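# Tighten the two unmarked loose screws using the screwdriver

## Task

On the cover plate, locate the two screws that lack an orange paint mark (these are the loose ones). Using the cordless screwdriver lying on the table, run by squeezing its trigger, drive both of them in until they are fully tight. At the end the screwdriver has to be switched off.

## Robot and tools

ROBOT. There are two arms, left_arm and right_arm, each carrying an identical right hand (they are not mirrored). Each arm has a wrist force/torque sensor at its flange. Cameras: cam_head_left (896x504), cam_head_right (896x504), cam_high (896x504), cam_left_wrist (672x504) and cam_right_wrist (672x504).

SCENE FRAME. The origin sits at table-top height, halfway between the two nominal arm bases. +x points out over the table, +z points up, and left_arm is on the +y side. Image left and right do not tell you which arm is which. Printed positions are in metres and can be slightly off at long reach.

HAND POINT. Each arm is steered by a point 0.05 m in front of the palm, where a pinch would meet. Its local +z runs along the straightened fingers, +y comes out of the palm, and +x crosses the palm away from the thumb. Straight fingers extend 0.06 to 0.07 m past the point. A fixed wrist bracket on the little-finger side can strike things. Large tilts can shift the point by about 2 cm.

THE 28-NUMBER ROW. One list covers both arms, every value in [-1, 1]: left arm dx, dy, dz, rx, ry, rz; left hand little, ring, middle, index, thumb_bend, thumb_turn, force_limit, speed; then the same fourteen for the right arm and hand. The six arm numbers are an offset, not a pose. They are measured along scene axes from that arm's Hand target as it stood when the action (or move) began; 1.0 equals 0.6 m of travel or 180 degrees, and rx, ry, rz form a single rotation vector applied about the Hand target position. Repeating an offset keeps moving the arm further. All zeros re-sends the current Hand target. The hand numbers are absolute targets: +1 is open/straight, -1 is curled shut; for thumb_turn, +1 puts the thumb beside the palm and -1 in front of it. A pinch is roughly index -0.22, thumb_bend -0.75, thumb_turn -0.57. force_limit goes linearly from about 0 N at -1 to 10 N at +1 (15 N for the two thumb motors); speed goes from nearly stopped at -1 to full (whole travel in 0.6 s) at +1. No value means no change: to leave a hand alone, repeat its last executed eight numbers (or, if none yet this scene, its hand_measured six plus hand_force_limit and hand_speed).

TOOLS.
execute_actions: actions is a list of actions; each action is a table of up to 15 rows, one row per 1/30 s step, with the last row held to fill 15 steps. Every row of an action counts from the same start pose. cameras picks images ([] for none). An empty actions list just reports state.
move: target is one 28-number row, or up to 15 rows differing only in offsets, all counted from the same starting Hand targets. speed is the path top speed in m/s, 0.002 to 0.5 (default 0.25); turning is capped at twice that in rad/s; one value or one per target. blend (m) rounds corners in a list. stop_force (N, 4 to 80, shared by both arms) ends an arm's path when its wrist sensor feels that much push against travel; use it slowly for touching down, do not rely on it while the hand rotates, and omit it when backing off a surface. zero (default true) re-zeroes the sensor first; false accumulates from the last zero. blocking=false returns early and cannot be combined with stop_force; call wait or stop before anything else moves. Paths do not avoid obstacles or the other arm.
wait: seconds 0 to 10; arms hold their last commands.
stop: brakes a running move.
zoom_image: camera plus region [x0, y0, x1, y1] in pixels, at most 504x504, from that camera's latest image.
show_instructions: shows the reference pages (here a CORDLESS SCREWDRIVER page).
zero_wrist_force: arm is left_arm or right_arm; subtracts the current reading from later ones.
finished_scene: scene number (1 or 2); ends it irreversibly.

RESULTS. Each gives per-arm end_effector_position, end_effector_quat_wxyz, velocities, the Hand target (the commanded pose after clipping, which is where the next offset starts), joint positions and torques, Wrist force and Wrist torque in the hand's own axes plus a peak line, and hand_measured, hand_stopped_by (moving, target, force, stalled, fault), hand_load_n (positive pushes a finger open; near 0 after a lost grip), hand_force_limit, hand_speed. A move adds a 'move:' line such as done, off_target, moving, held, contact or fault; limits=paced means the commanded pose was clipped, limits=held that steps were withheld. 'pose unreachable' means the clearance check blocked an arm. MOTOR HOT warns of heating; OVER-TEMPERATURE FAULT locks an arm for 30 to 60 s.

CONTROL NOTES. Each step the command is clipped to within 100 mm and 16 degrees of the measured pose, so big jumps arrive in pieces; continue from the reported Hand target. Motion lags commands by about 0.09 to 0.20 s. An arm blocked by an object keeps pushing until commanded back past its hand point. Fingers keep closing after an action until they reach the target or force_limit, then lock; to grip harder, raise force_limit and send a more closed target; close gently at speed -0.9 or lower. A 0.035 to 0.08 m object can be wrapped with the thumb turned in front beforehand.

AVOID. Joint contact torque at its limit (wrist joints 48.6 N m, elbow 135, shoulders 297) or roughly 150 N of outside force stops the arm for 10 s. Arms are stiff, so aim only slightly past a firm surface and approach slowly. Do not collide the arms with each other, slam, drop the screwdriver, overload fingers, or let anything leave the table. Loose objects may get nudged occasionally.

Each tool is called after "Request:" in YAML: its name, and indented under it one key for each argument.

Reference images:

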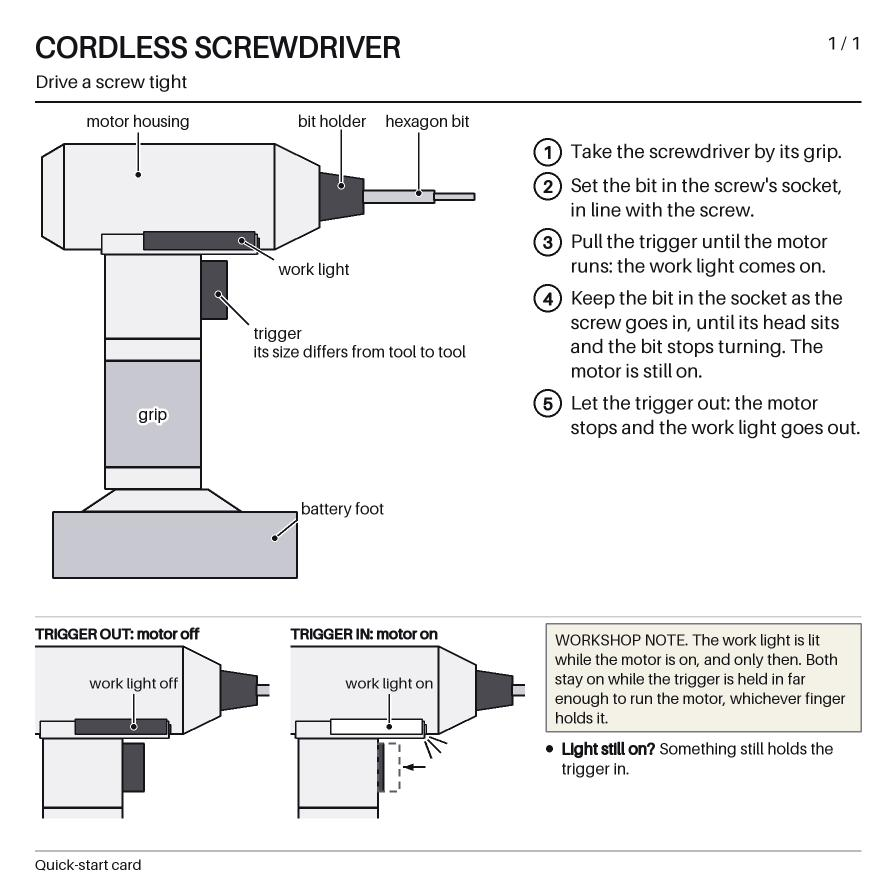

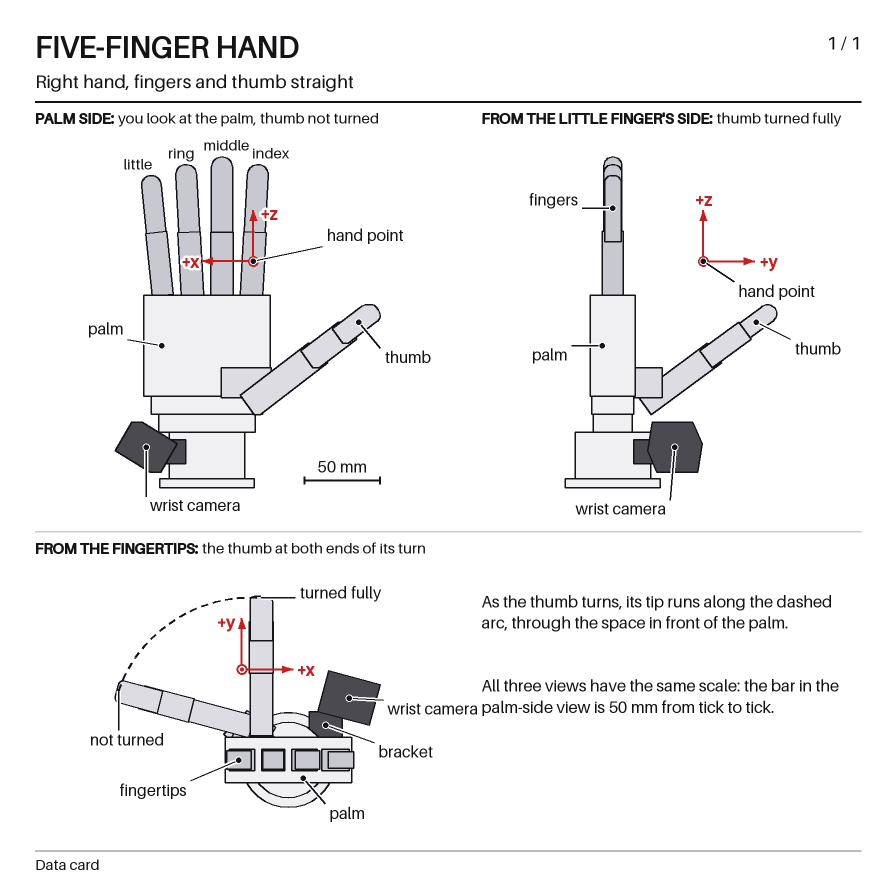

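## Session

Request:
execute_actions:
  actions: []

Scene clock: 0.00 s.
left_arm: end_effector_position=(+0.2956, +0.1548, +0.3895) hand_measured=(+1.000, +1.000, +1.000, +1.000, +1.000, +1.000) hand_load_n=(+0.0, +0.0, +0.0, +0.0, +0.0, +0.0) hand_stopped_by=(target, target, target, target, target, target) hand_force_limit=0.00 hand_speed=-0.80 end_effector_quat_wxyz=(-0.069, +0.198, +0.799, -0.564) end_effector_velocity=(+0.000, +0.000, +0.000) end_effector_angular_velocity=(+0.000, +0.000, +0.000) | right_arm: end_effector_position=(+1.0799, -0.1479, +0.3186) hand_measured=(+1.000, +1.000, +1.000, +1.000, +1.000, +1.000) hand_load_n=(+0.0, +0.0, +0.0, +0.0, +0.0, +0.0) hand_stopped_by=(target, target, target, target, target, target) hand_force_limit=0.00 hand_speed=-0.80 end_effector_quat_wxyz=(+0.236, +0.829, +0.357, +0.359) end_effector_velocity=(+0.000, +0.000, +0.000) end_effector_angular_velocity=(+0.000, -0.001, +0.000)
Joint positions: left_arm=[-0.786 -1.589 1.895 0.482 2.618 -2.305] | right_arm=[0.489 -0.541 0.461 0.906 2.111 1.091]
Joint velocities: left_arm=[0 0 0 0 0 0.001] | right_arm=[0 0 0 -0.001 0 0]
Joint torques (N m): no reading
Wrist force (N): no reading
Wrist torque (N m): no reading
Wrist force, peak (N): no reading
Hand target: left_arm +0.2956, +0.1548, +0.3895; -0.069, +0.198, +0.799, -0.564 | right_arm +1.0799, -0.1479, +0.3186; +0.236, +0.829, +0.357, +0.359

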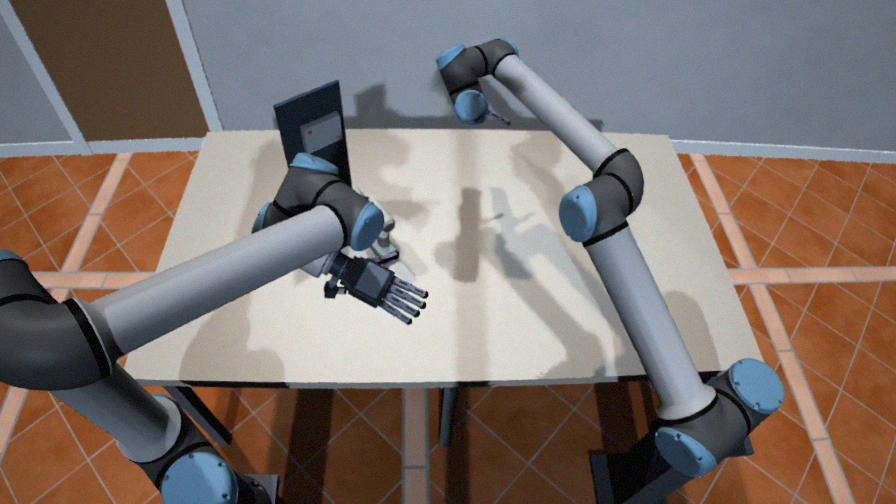

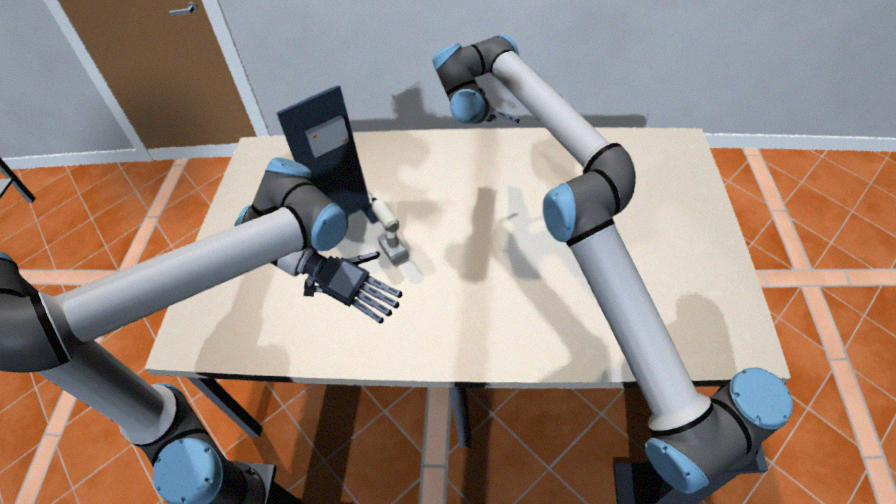

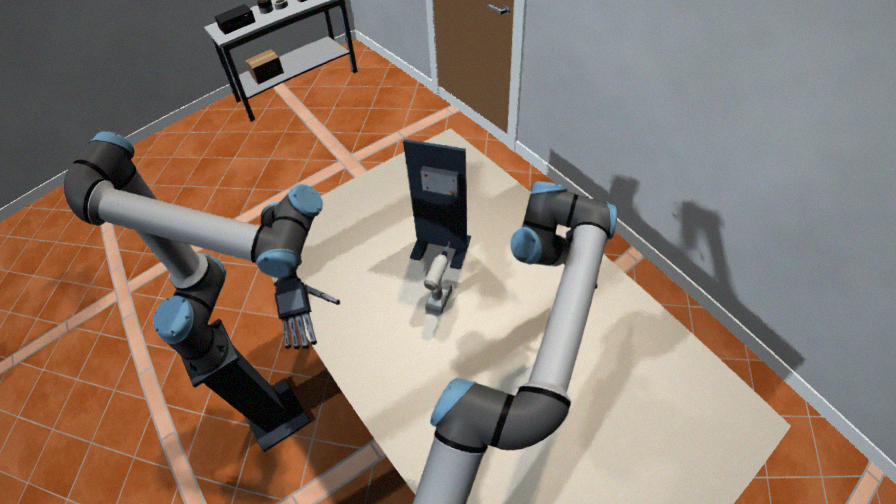

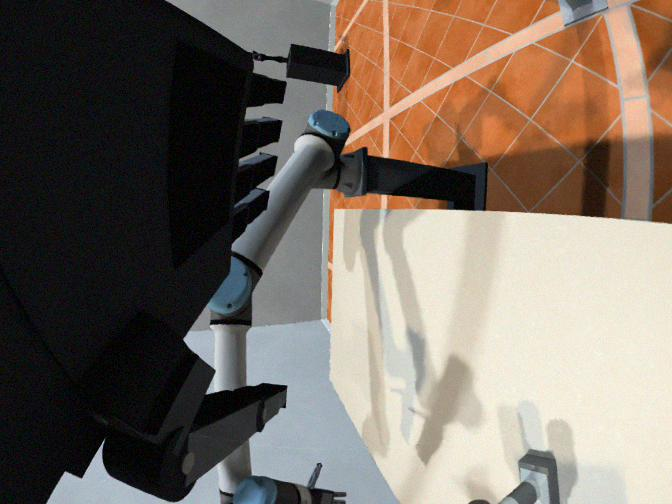

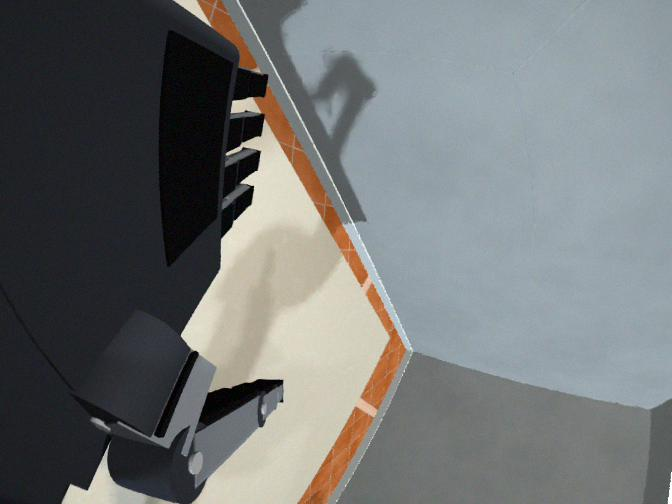

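Request:
zoom_image:
  camera: "cam_high"
  region: [360, 120, 520, 350]

Request:
zoom_image:
  camera: "cam_head_right"
  region: [260, 70, 440, 290]

Request:
zoom_image:
  camera: "cam_high"
  region: [400, 150, 480, 210]

Request:
zoom_image:
  camera: "cam_head_right"
  region: [290, 100, 370, 170]

Request:
zoom_image:
  camera: "cam_left_wrist"
  region: [420, 400, 640, 504]

Scaled by 2.191.

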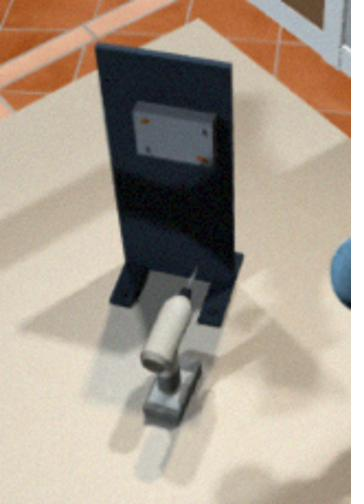

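Scaled by 2.291.

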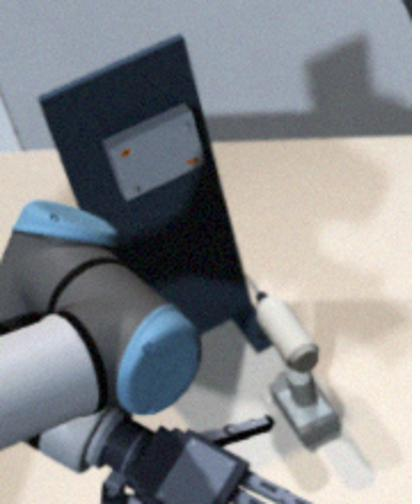

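Scaled by 6.300.

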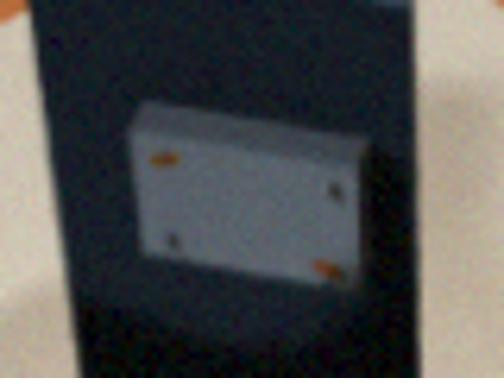

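Scaled by 6.300.

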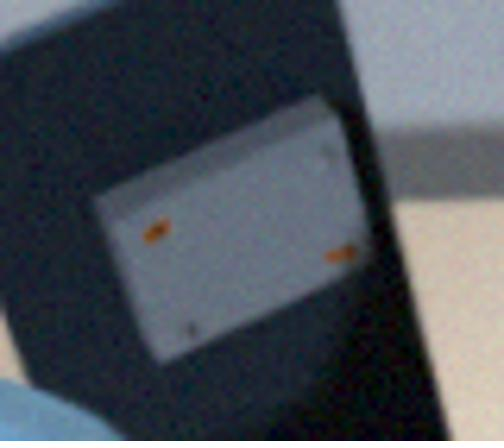

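Scaled by 2.291 from the camera's 672x504 image, which has a finer 960x720 frame.

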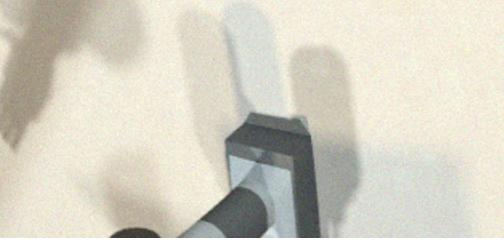

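Request:
move:
  target: [0.0,0.25,0.1,0.198,-0.470,0.412,1,1,1,1,1,1,0,-0.8,0,0,0,0,0,0,1,1,1,1,1,1,0,-0.8]

Scene clock: 6.27 s.
left_arm: end_effector_position=(+0.2947, +0.3047, +0.4497) hand_measured=(+1.000, +1.000, +1.000, +1.000, +1.000, +1.000) hand_load_n=(+0.0, +0.0, +0.0, +0.0, -0.5, +0.0) hand_stopped_by=(target, target, target, target, target, target) hand_force_limit=0.00 hand_speed=-0.80 end_effector_quat_wxyz=(+0.707, +0.001, +0.707, -0.001) end_effector_velocity=(+0.000, +0.000, +0.000) end_effector_angular_velocity=(+0.001, +0.001, -0.002) | right_arm: end_effector_position=(+1.0799, -0.1479, +0.3186) hand_measured=(+1.000, +1.000, +1.000, +1.000, +1.000, +1.000) hand_load_n=(+0.0, +0.0, +0.0, +0.0, +0.0, +0.0) hand_stopped_by=(target, target, target, target, target, target) hand_force_limit=0.00 hand_speed=-0.80 end_effector_quat_wxyz=(+0.236, +0.829, +0.357, +0.359) end_effector_velocity=(+0.000, +0.000, +0.001) end_effector_angular_velocity=(+0.000, -0.001, +0.000)
Joint positions: left_arm=[-1.743 -1.555 2.6 2.098 0.136 -4.714] | right_arm=[0.489 -0.541 0.461 0.906 2.111 1.091]
Joint velocities: left_arm=[-0.001 0.001 0 -0.004 -0.001 0.005] | right_arm=[0 -0.001 0 0 0 0]
Joint torques (N m): left_arm=[8.51 -22.66 -20.63 -4.42 -0.6 3.55] | right_arm=[-4.85 -122.93 -43.05 0.52 2.09 -0.56]
Wrist force (N): left_arm=[-1.9 2.4 -0.1] | right_arm=[-0.5 0.2 0.3]
Wrist torque (N m): left_arm=[0.40 0.41 -0.14] | right_arm=[0.02 0.07 -0.02]
Wrist force, peak (N): left_arm=[-2.1 3.1 -0.6] | right_arm=[0.5 -0.4 0.5]
Hand target: left_arm +0.2947, +0.3046, +0.4497; +0.707, +0.001, +0.707, -0.001 | right_arm +1.0799, -0.1479, +0.3186; +0.236, +0.829, +0.357, +0.359
Off the commanded pose: left_arm 0.001 m, 0 deg | right_arm 0.000 m, 0 deg.
move: done

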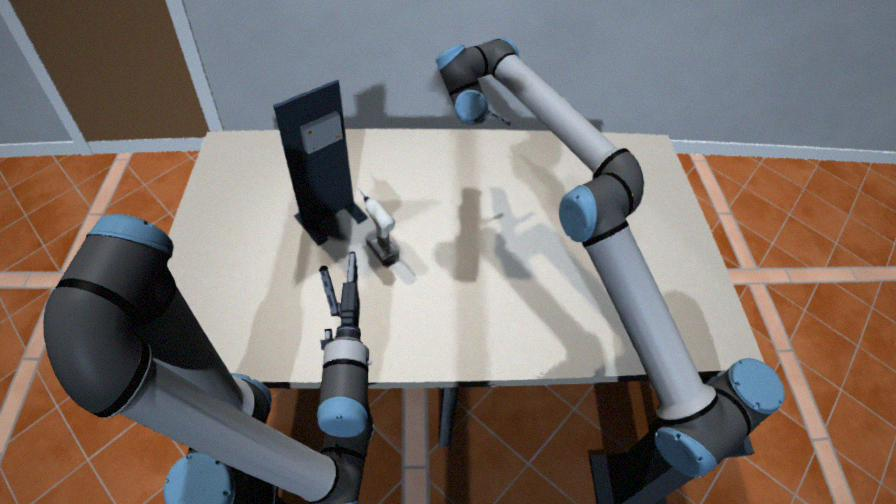

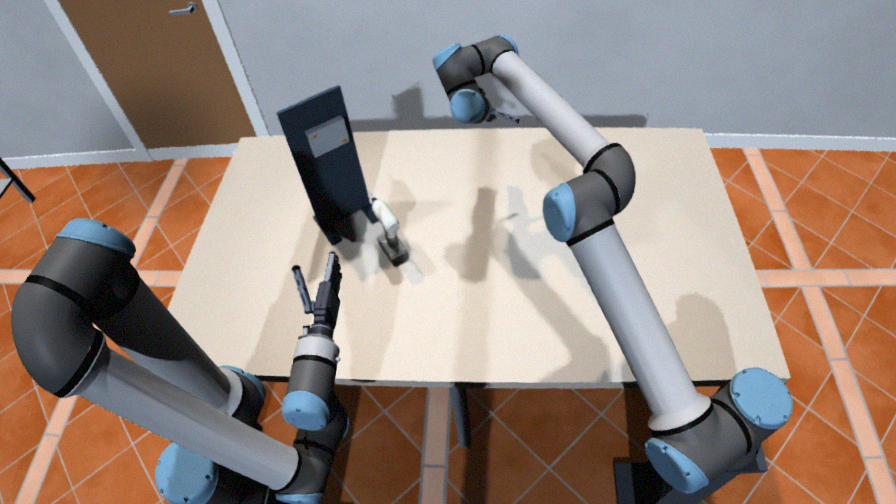

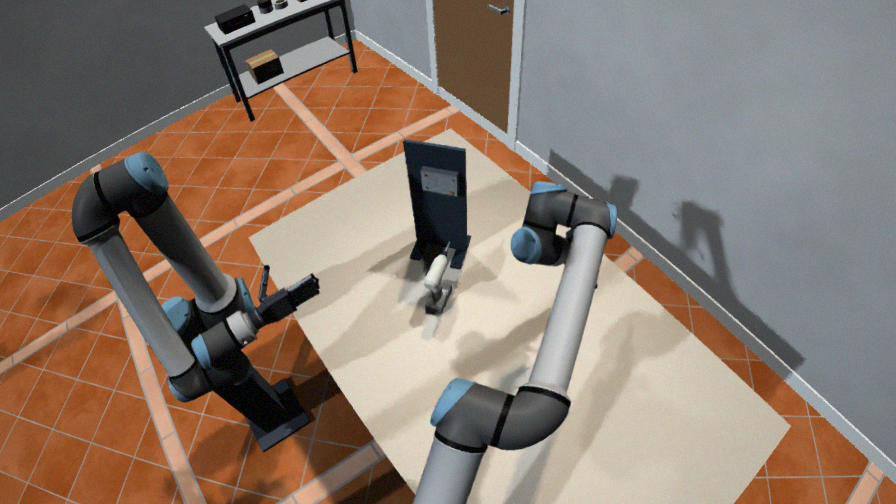

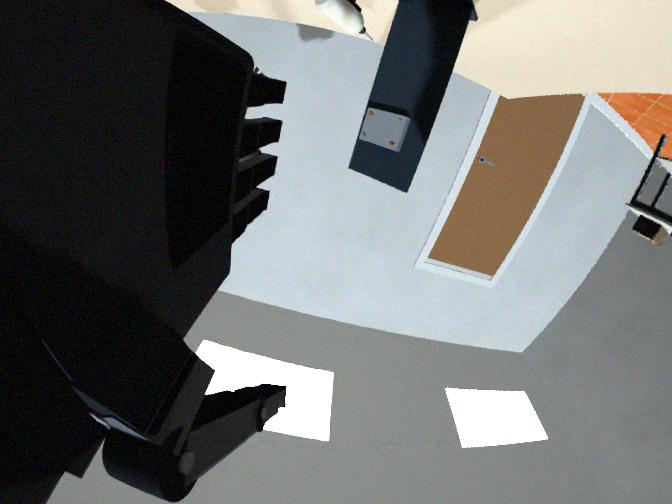

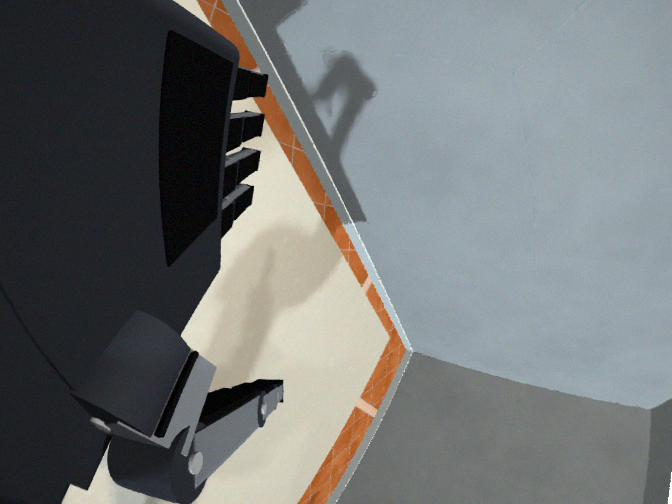

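Request:
move:
  target: [0.2,-0.1,-0.2,0,0,0,1,1,1,1,1,1,0,-0.8,0,0,0,0,0,0,1,1,1,1,1,1,0,-0.8]

Scene clock: 7.90 s.
left_arm: end_effector_position=(+0.4149, +0.2450, +0.3294) hand_measured=(+1.000, +1.000, +1.000, +1.000, +1.000, +1.000) hand_load_n=(+0.0, +0.0, +0.0, +0.0, +0.0, -0.5) hand_stopped_by=(target, target, target, target, target, target) hand_force_limit=0.00 hand_speed=-0.80 end_effector_quat_wxyz=(+0.707, +0.000, +0.707, -0.001) end_effector_velocity=(+0.001, +0.001, +0.000) end_effector_angular_velocity=(+0.000, +0.001, +0.003) | right_arm: end_effector_position=(+1.0799, -0.1479, +0.3186) hand_measured=(+1.000, +1.000, +1.000, +1.000, +1.000, +1.000) hand_load_n=(+0.0, +0.0, +0.0, +0.0, +0.0, +0.0) hand_stopped_by=(target, target, target, target, target, target) hand_force_limit=0.00 hand_speed=-0.80 end_effector_quat_wxyz=(+0.236, +0.829, +0.357, +0.359) end_effector_velocity=(+0.000, +0.000, +0.001) end_effector_angular_velocity=(+0.001, -0.001, -0.001)
Joint positions: left_arm=[-1.41 -1.113 2.421 1.831 -0.197 -4.709] | right_arm=[0.489 -0.541 0.461 0.906 2.111 1.091]
Joint velocities: left_arm=[0.002 -0.001 0 0.003 0 -0.003] | right_arm=[0 0 0 0 0 0]
Joint torques (N m): left_arm=[6.15 -33.55 2.06 3.28 -0.45 -3.71] | right_arm=[-6.94 -122.4 -43.46 0.16 2.18 -0.8]
Wrist force (N): left_arm=[-1.9 2.8 0.0] | right_arm=[0.2 0.2 0.4]
Wrist torque (N m): left_arm=[0.45 0.38 -0.11] | right_arm=[0.01 -0.04 0.03]
Wrist force, peak (N): left_arm=[-3.4 3.0 -1.8] | right_arm=[0.6 0.3 0.2]
Hand target: left_arm +0.4149, +0.2451, +0.3294; +0.707, +0.001, +0.707, -0.001 | right_arm +1.0799, -0.1479, +0.3186; +0.236, +0.829, +0.357, +0.359
Off the commanded pose: left_arm 0.001 m, 0 deg | right_arm 0.000 m, 0 deg.
move: done

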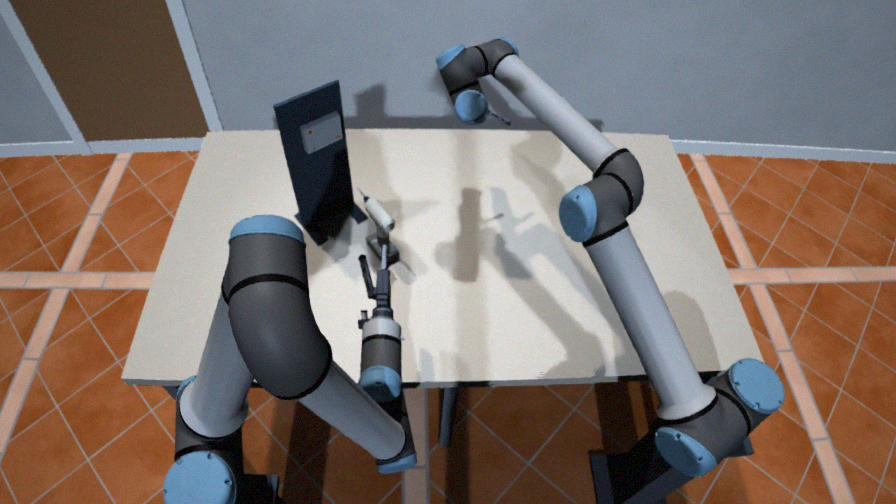

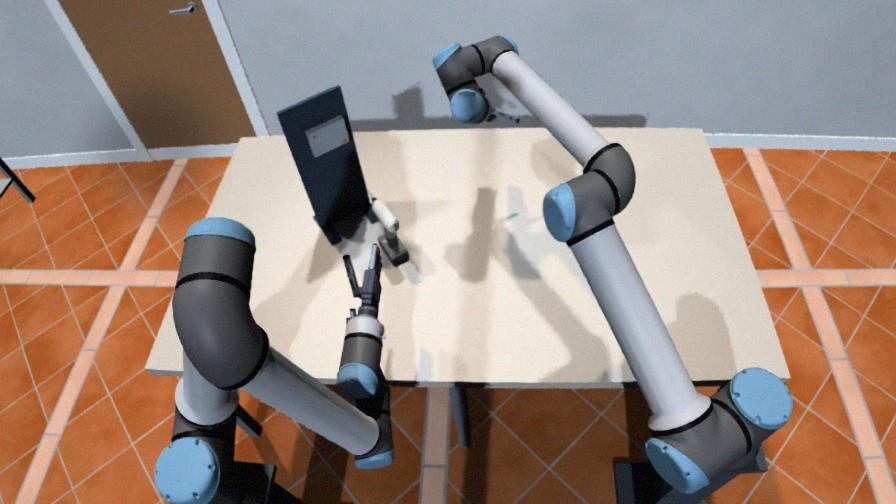

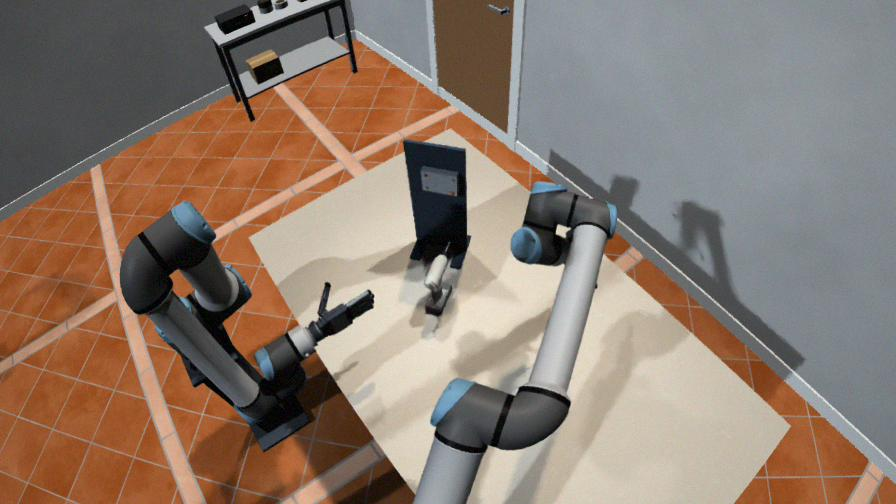

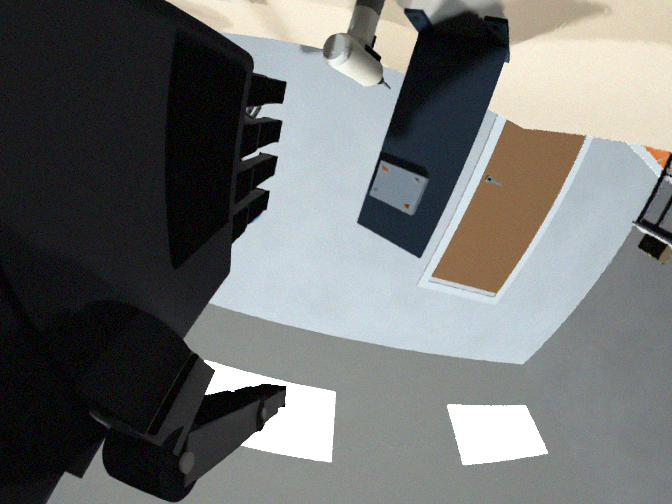

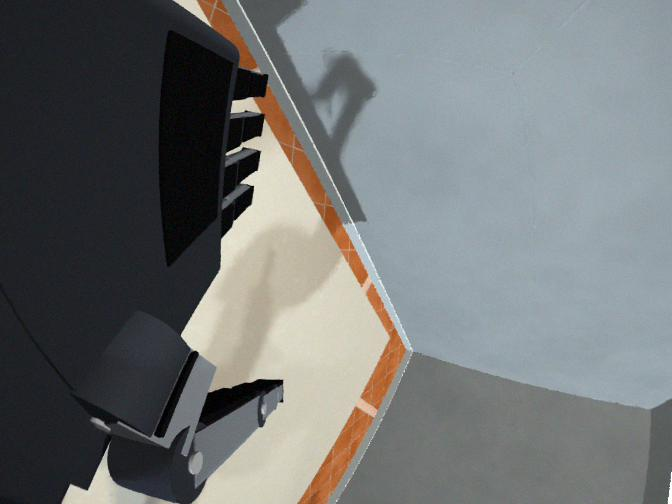

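Request:
move:
  target: [-0.13,0.42,0.1,0,0,-0.167,1,1,1,1,1,1,0,-0.8,-1.0,0.0,0.2,-0.649,-0.314,0.389,1,1,1,1,1,1,0,-0.8]

Scene clock: 13.83 s.
left_arm: end_effector_position=(+0.3619, +0.4152, +0.3705) hand_measured=(+1.000, +1.000, +1.000, +1.000, +1.000, +1.000) hand_load_n=(+0.0, +0.0, +0.0, +0.0, +0.0, +0.0) hand_stopped_by=(target, target, target, target, target, target) hand_force_limit=0.00 hand_speed=-0.80 end_effector_quat_wxyz=(+0.696, +0.125, +0.696, -0.126) end_effector_velocity=(+0.000, -0.001, +0.000) end_effector_angular_velocity=(+0.001, +0.000, -0.002) | right_arm: end_effector_position=(+0.6559, -0.1484, +0.4025) hand_measured=(+1.000, +1.000, +1.000, +1.000, +1.000, +1.000) hand_load_n=(+0.0, +0.0, +0.0, +0.0, +0.0, +0.0) hand_stopped_by=(target, target, target, target, target, target) hand_force_limit=0.00 hand_speed=-0.80 end_effector_quat_wxyz=(+0.637, +0.120, +0.683, +0.336) end_effector_velocity=(+0.000, +0.001, -0.001) end_effector_angular_velocity=(-0.002, +0.000, +0.001)
Joint positions: left_arm=[-1.44 -1.438 2.903 1.674 -0.521 -4.711] | right_arm=[0.603 -1.455 2.089 -0.674 1.922 -0.925]
Joint velocities: left_arm=[-0.002 0.001 0 -0.001 0 0] | right_arm=[0 0.001 0 0 -0.001 -0.002]
Joint torques (N m): left_arm=[-5.78 2.91 -18.41 -0.66 2.61 -3.83] | right_arm=[15.43 -53.81 -34.58 0.02 0 -1.46]
Wrist force (N): left_arm=[-1.8 2.8 -0.2] | right_arm=[0.1 -0.5 -0.1]
Wrist torque (N m): left_arm=[0.46 0.39 -0.11] | right_arm=[-0.22 0.11 -0.16]
Wrist force, peak (N): left_arm=[-1.2 4.8 -1.5] | right_arm=[0.7 0.9 1.6]
Hand target: left_arm +0.3619, +0.4151, +0.3705; +0.696, +0.125, +0.696, -0.126 | right_arm +0.6557, -0.1483, +0.4025; +0.637, +0.120, +0.683, +0.336
Off the commanded pose: left_arm 0.088 m, 10 deg | right_arm 0.180 m, 43 deg.
move: held (left_arm; a check stopped the path), off_target (right_arm; braked when a check withheld steps of left_arm); limits=held
pose unreachable (left arm): on one or more control steps of this call, first in action 0 (counted from 0), this arm could not follow its commanded pose, so it was not sent that pose on those steps. It may still have moved: this result reports where it is.
cause: moving toward the commanded pose would bring two parts of the arm too close to each other (joints 3 (elbow) to 5 (wrist 2) lie between them).

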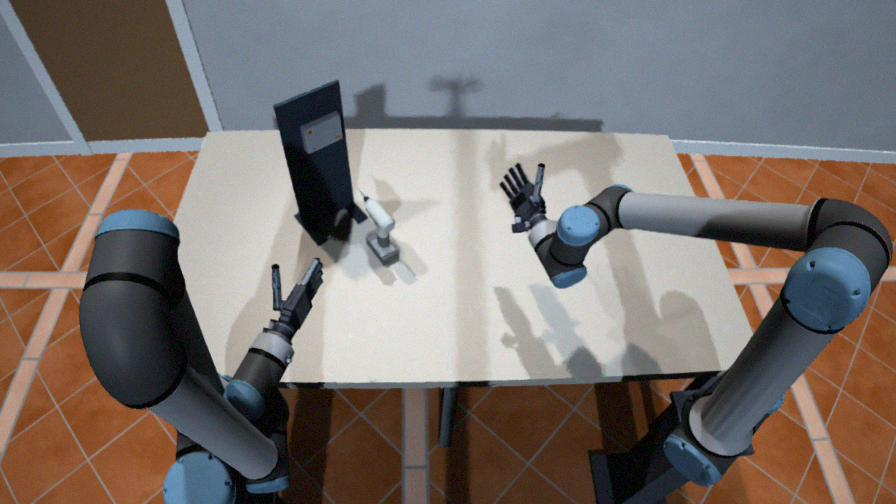

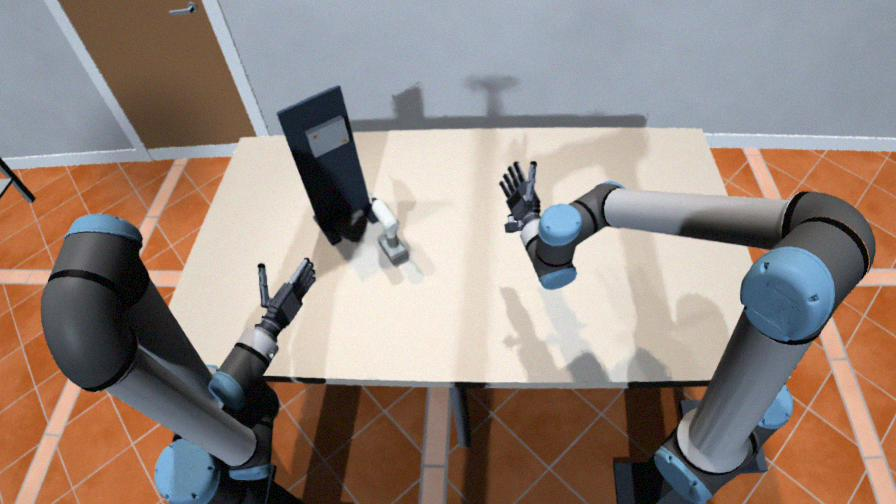

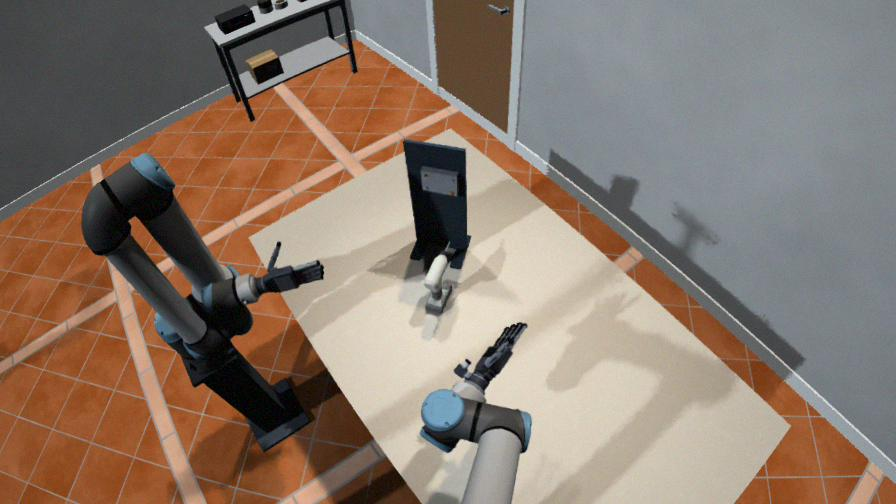

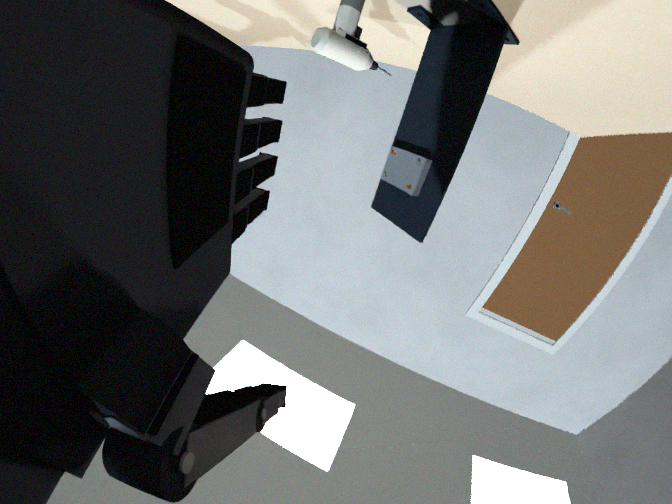

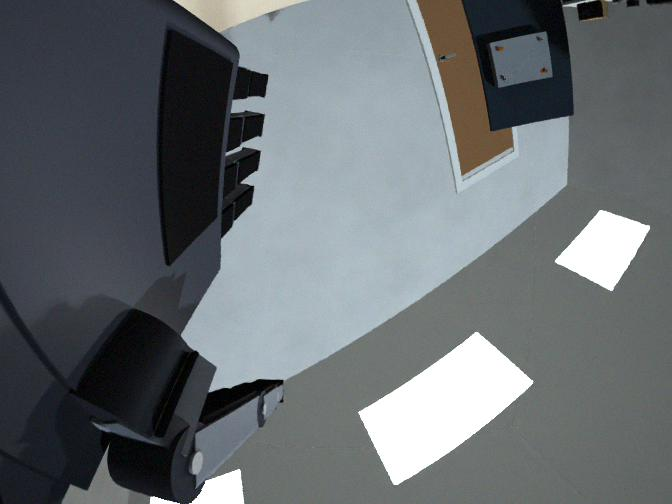

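Request:
move:
  target: [0,0,0,0,0,0,1,1,1,1,1,1,0,-0.8,-0.18,0.33,-0.17,-0.190,-0.092,0.0925,1,1,1,1,1,-1,0,0]

Scene clock: 17.03 s.
left_arm: end_effector_position=(+0.3619, +0.4151, +0.3705) hand_measured=(+1.000, +1.000, +1.000, +1.000, +1.000, +1.000) hand_load_n=(-0.5, +0.0, +0.0, +0.0, +0.0, +0.0) hand_stopped_by=(target, target, target, target, target, target) hand_force_limit=0.00 hand_speed=-0.80 end_effector_quat_wxyz=(+0.696, +0.125, +0.696, -0.126) end_effector_velocity=(+0.000, +0.000, +0.000) end_effector_angular_velocity=(+0.000, -0.001, -0.001) | right_arm: end_effector_position=(+0.5477, +0.0497, +0.3006) hand_measured=(+1.000, +1.000, +1.000, +1.000, +1.000, -1.000) hand_load_n=(+0.0, +0.0, +0.0, +0.0, +0.0, -0.5) hand_stopped_by=(target, target, target, target, target, target) hand_force_limit=0.00 hand_speed=0.00 end_effector_quat_wxyz=(+0.679, -0.219, +0.664, +0.223) end_effector_velocity=(+0.000, +0.000, +0.000) end_effector_angular_velocity=(-0.001, -0.001, +0.000)
Joint positions: left_arm=[-1.441 -1.438 2.903 1.674 -0.521 -4.711] | right_arm=[0.784 -1.276 2.012 -0.758 1.78 -1.577]
Joint velocities: left_arm=[-0.001 -0.001 0 0 0 0.001] | right_arm=[0 0 0 0 0 -0.002]
Joint torques (N m): left_arm=[-15.29 3.01 -15.52 -4.49 1.9 -3.37] | right_arm=[-9.35 -60.26 -29.59 -5 1.79 -1.67]
Wrist force (N): left_arm=[-1.6 2.4 -0.1] | right_arm=[1.2 0.7 -0.5]
Wrist torque (N m): left_arm=[0.40 0.36 -0.11] | right_arm=[-0.05 0.00 -0.04]
Wrist force, peak (N): left_arm=[-1.6 3.3 -0.3] | right_arm=[1.2 1.3 0.2]
Hand target: left_arm +0.3619, +0.4151, +0.3705; +0.696, +0.125, +0.696, -0.126 | right_arm +0.5478, +0.0497, +0.3006; +0.680, -0.219, +0.664, +0.223
Off the commanded pose: left_arm 0.000 m, 0 deg | right_arm 0.000 m, 0 deg.
move: done

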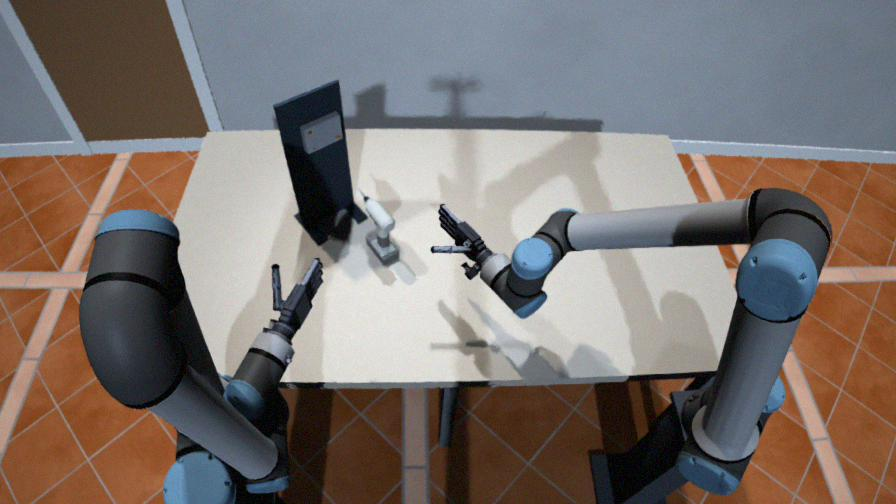

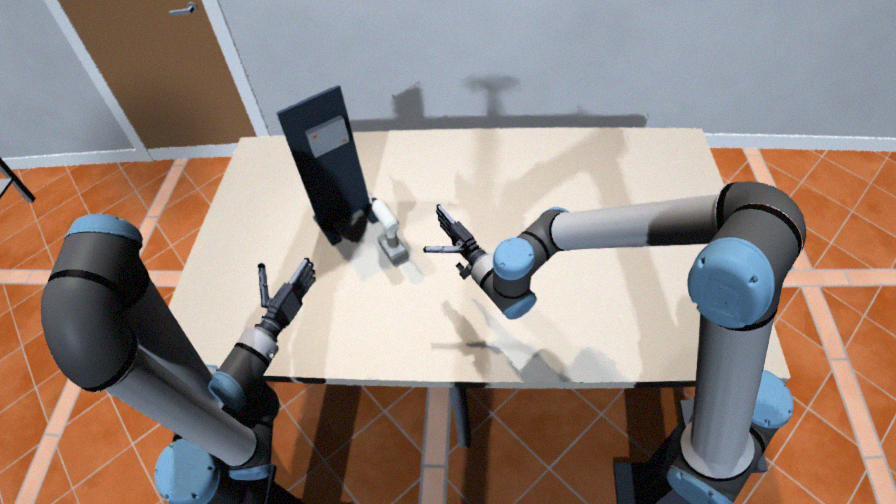

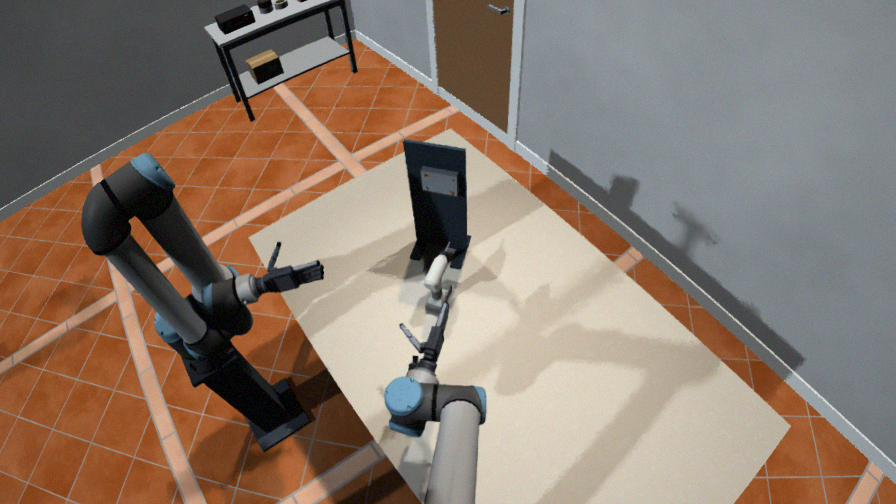

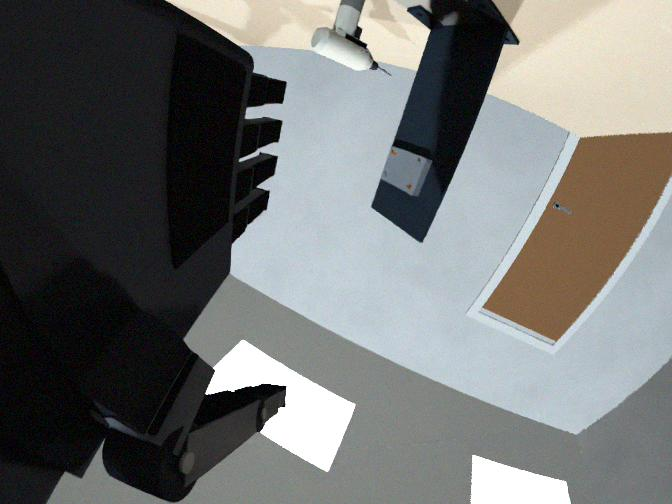

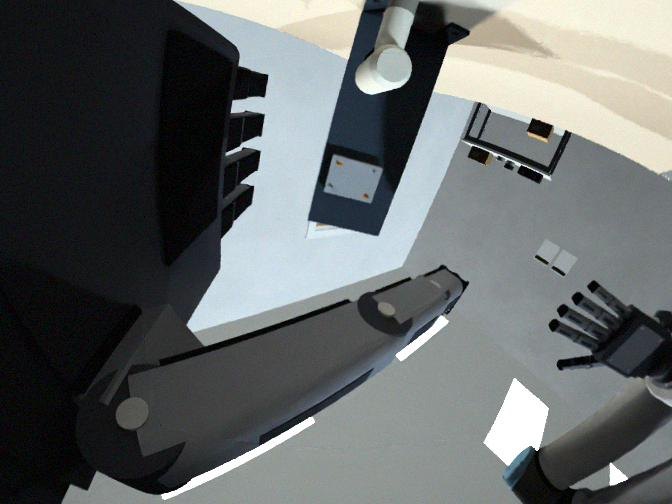

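Request:
zoom_image:
  camera: "cam_head_left"
  region: [340, 170, 420, 280]

Request:
zoom_image:
  camera: "cam_head_right"
  region: [350, 180, 430, 290]

Request:
zoom_image:
  camera: "cam_right_wrist"
  region: [300, 0, 500, 240]

Request:
zoom_image:
  camera: "cam_left_wrist"
  region: [290, 0, 530, 250]

Scaled by 4.582.

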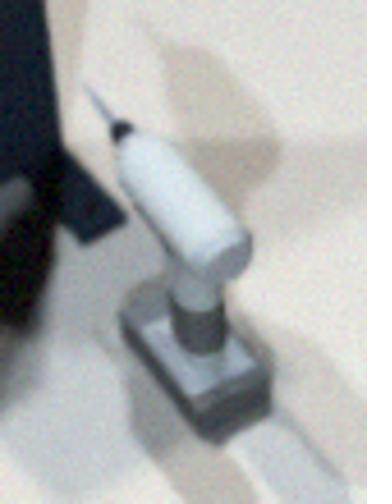

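Scaled by 4.582.

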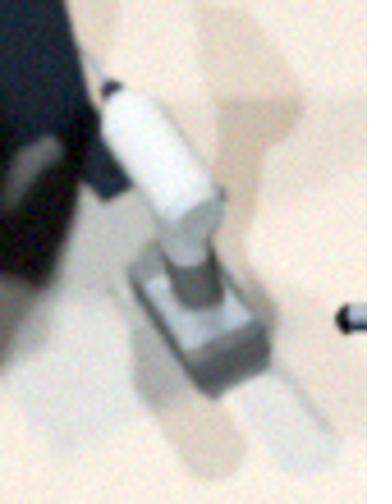

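Scaled by 2.100 from the camera's 672x504 image, which has a finer 960x720 frame.

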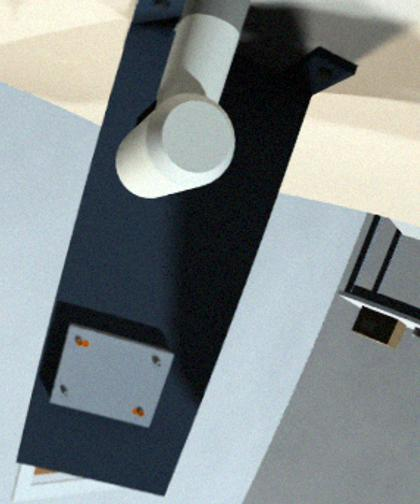

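Scaled by 2.016 from the camera's 672x504 image, which has a finer 960x720 frame.

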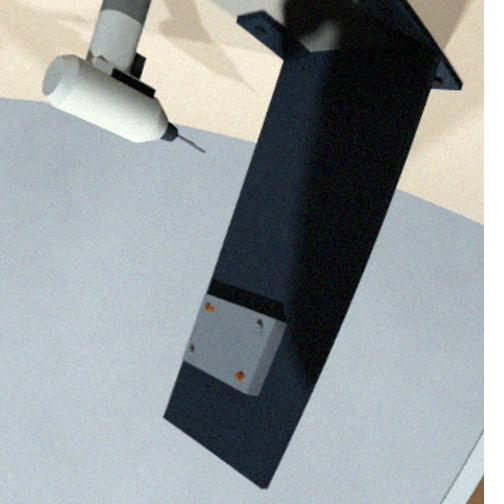

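Request:
zoom_image:
  camera: "cam_head_left"
  region: [420, 190, 560, 320]

Request:
zoom_image:
  camera: "cam_head_right"
  region: [410, 190, 550, 320]

Request:
zoom_image:
  camera: "cam_high"
  region: [370, 230, 510, 450]

Scaled by 3.600.

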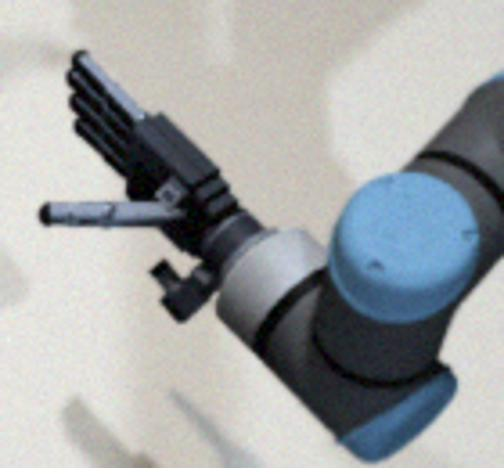

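Scaled by 3.600.

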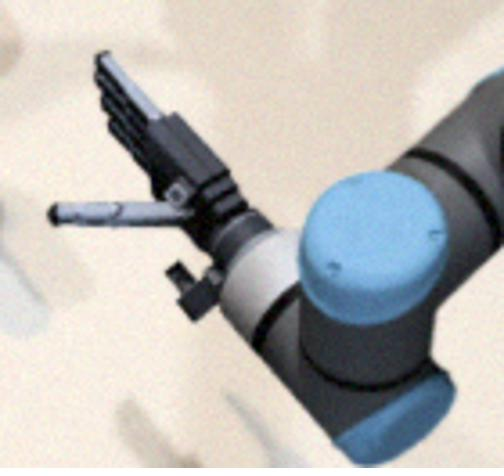

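Scaled by 2.291.

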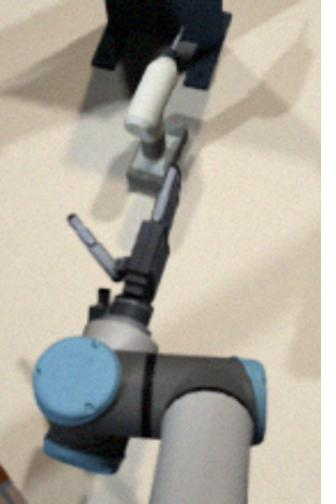

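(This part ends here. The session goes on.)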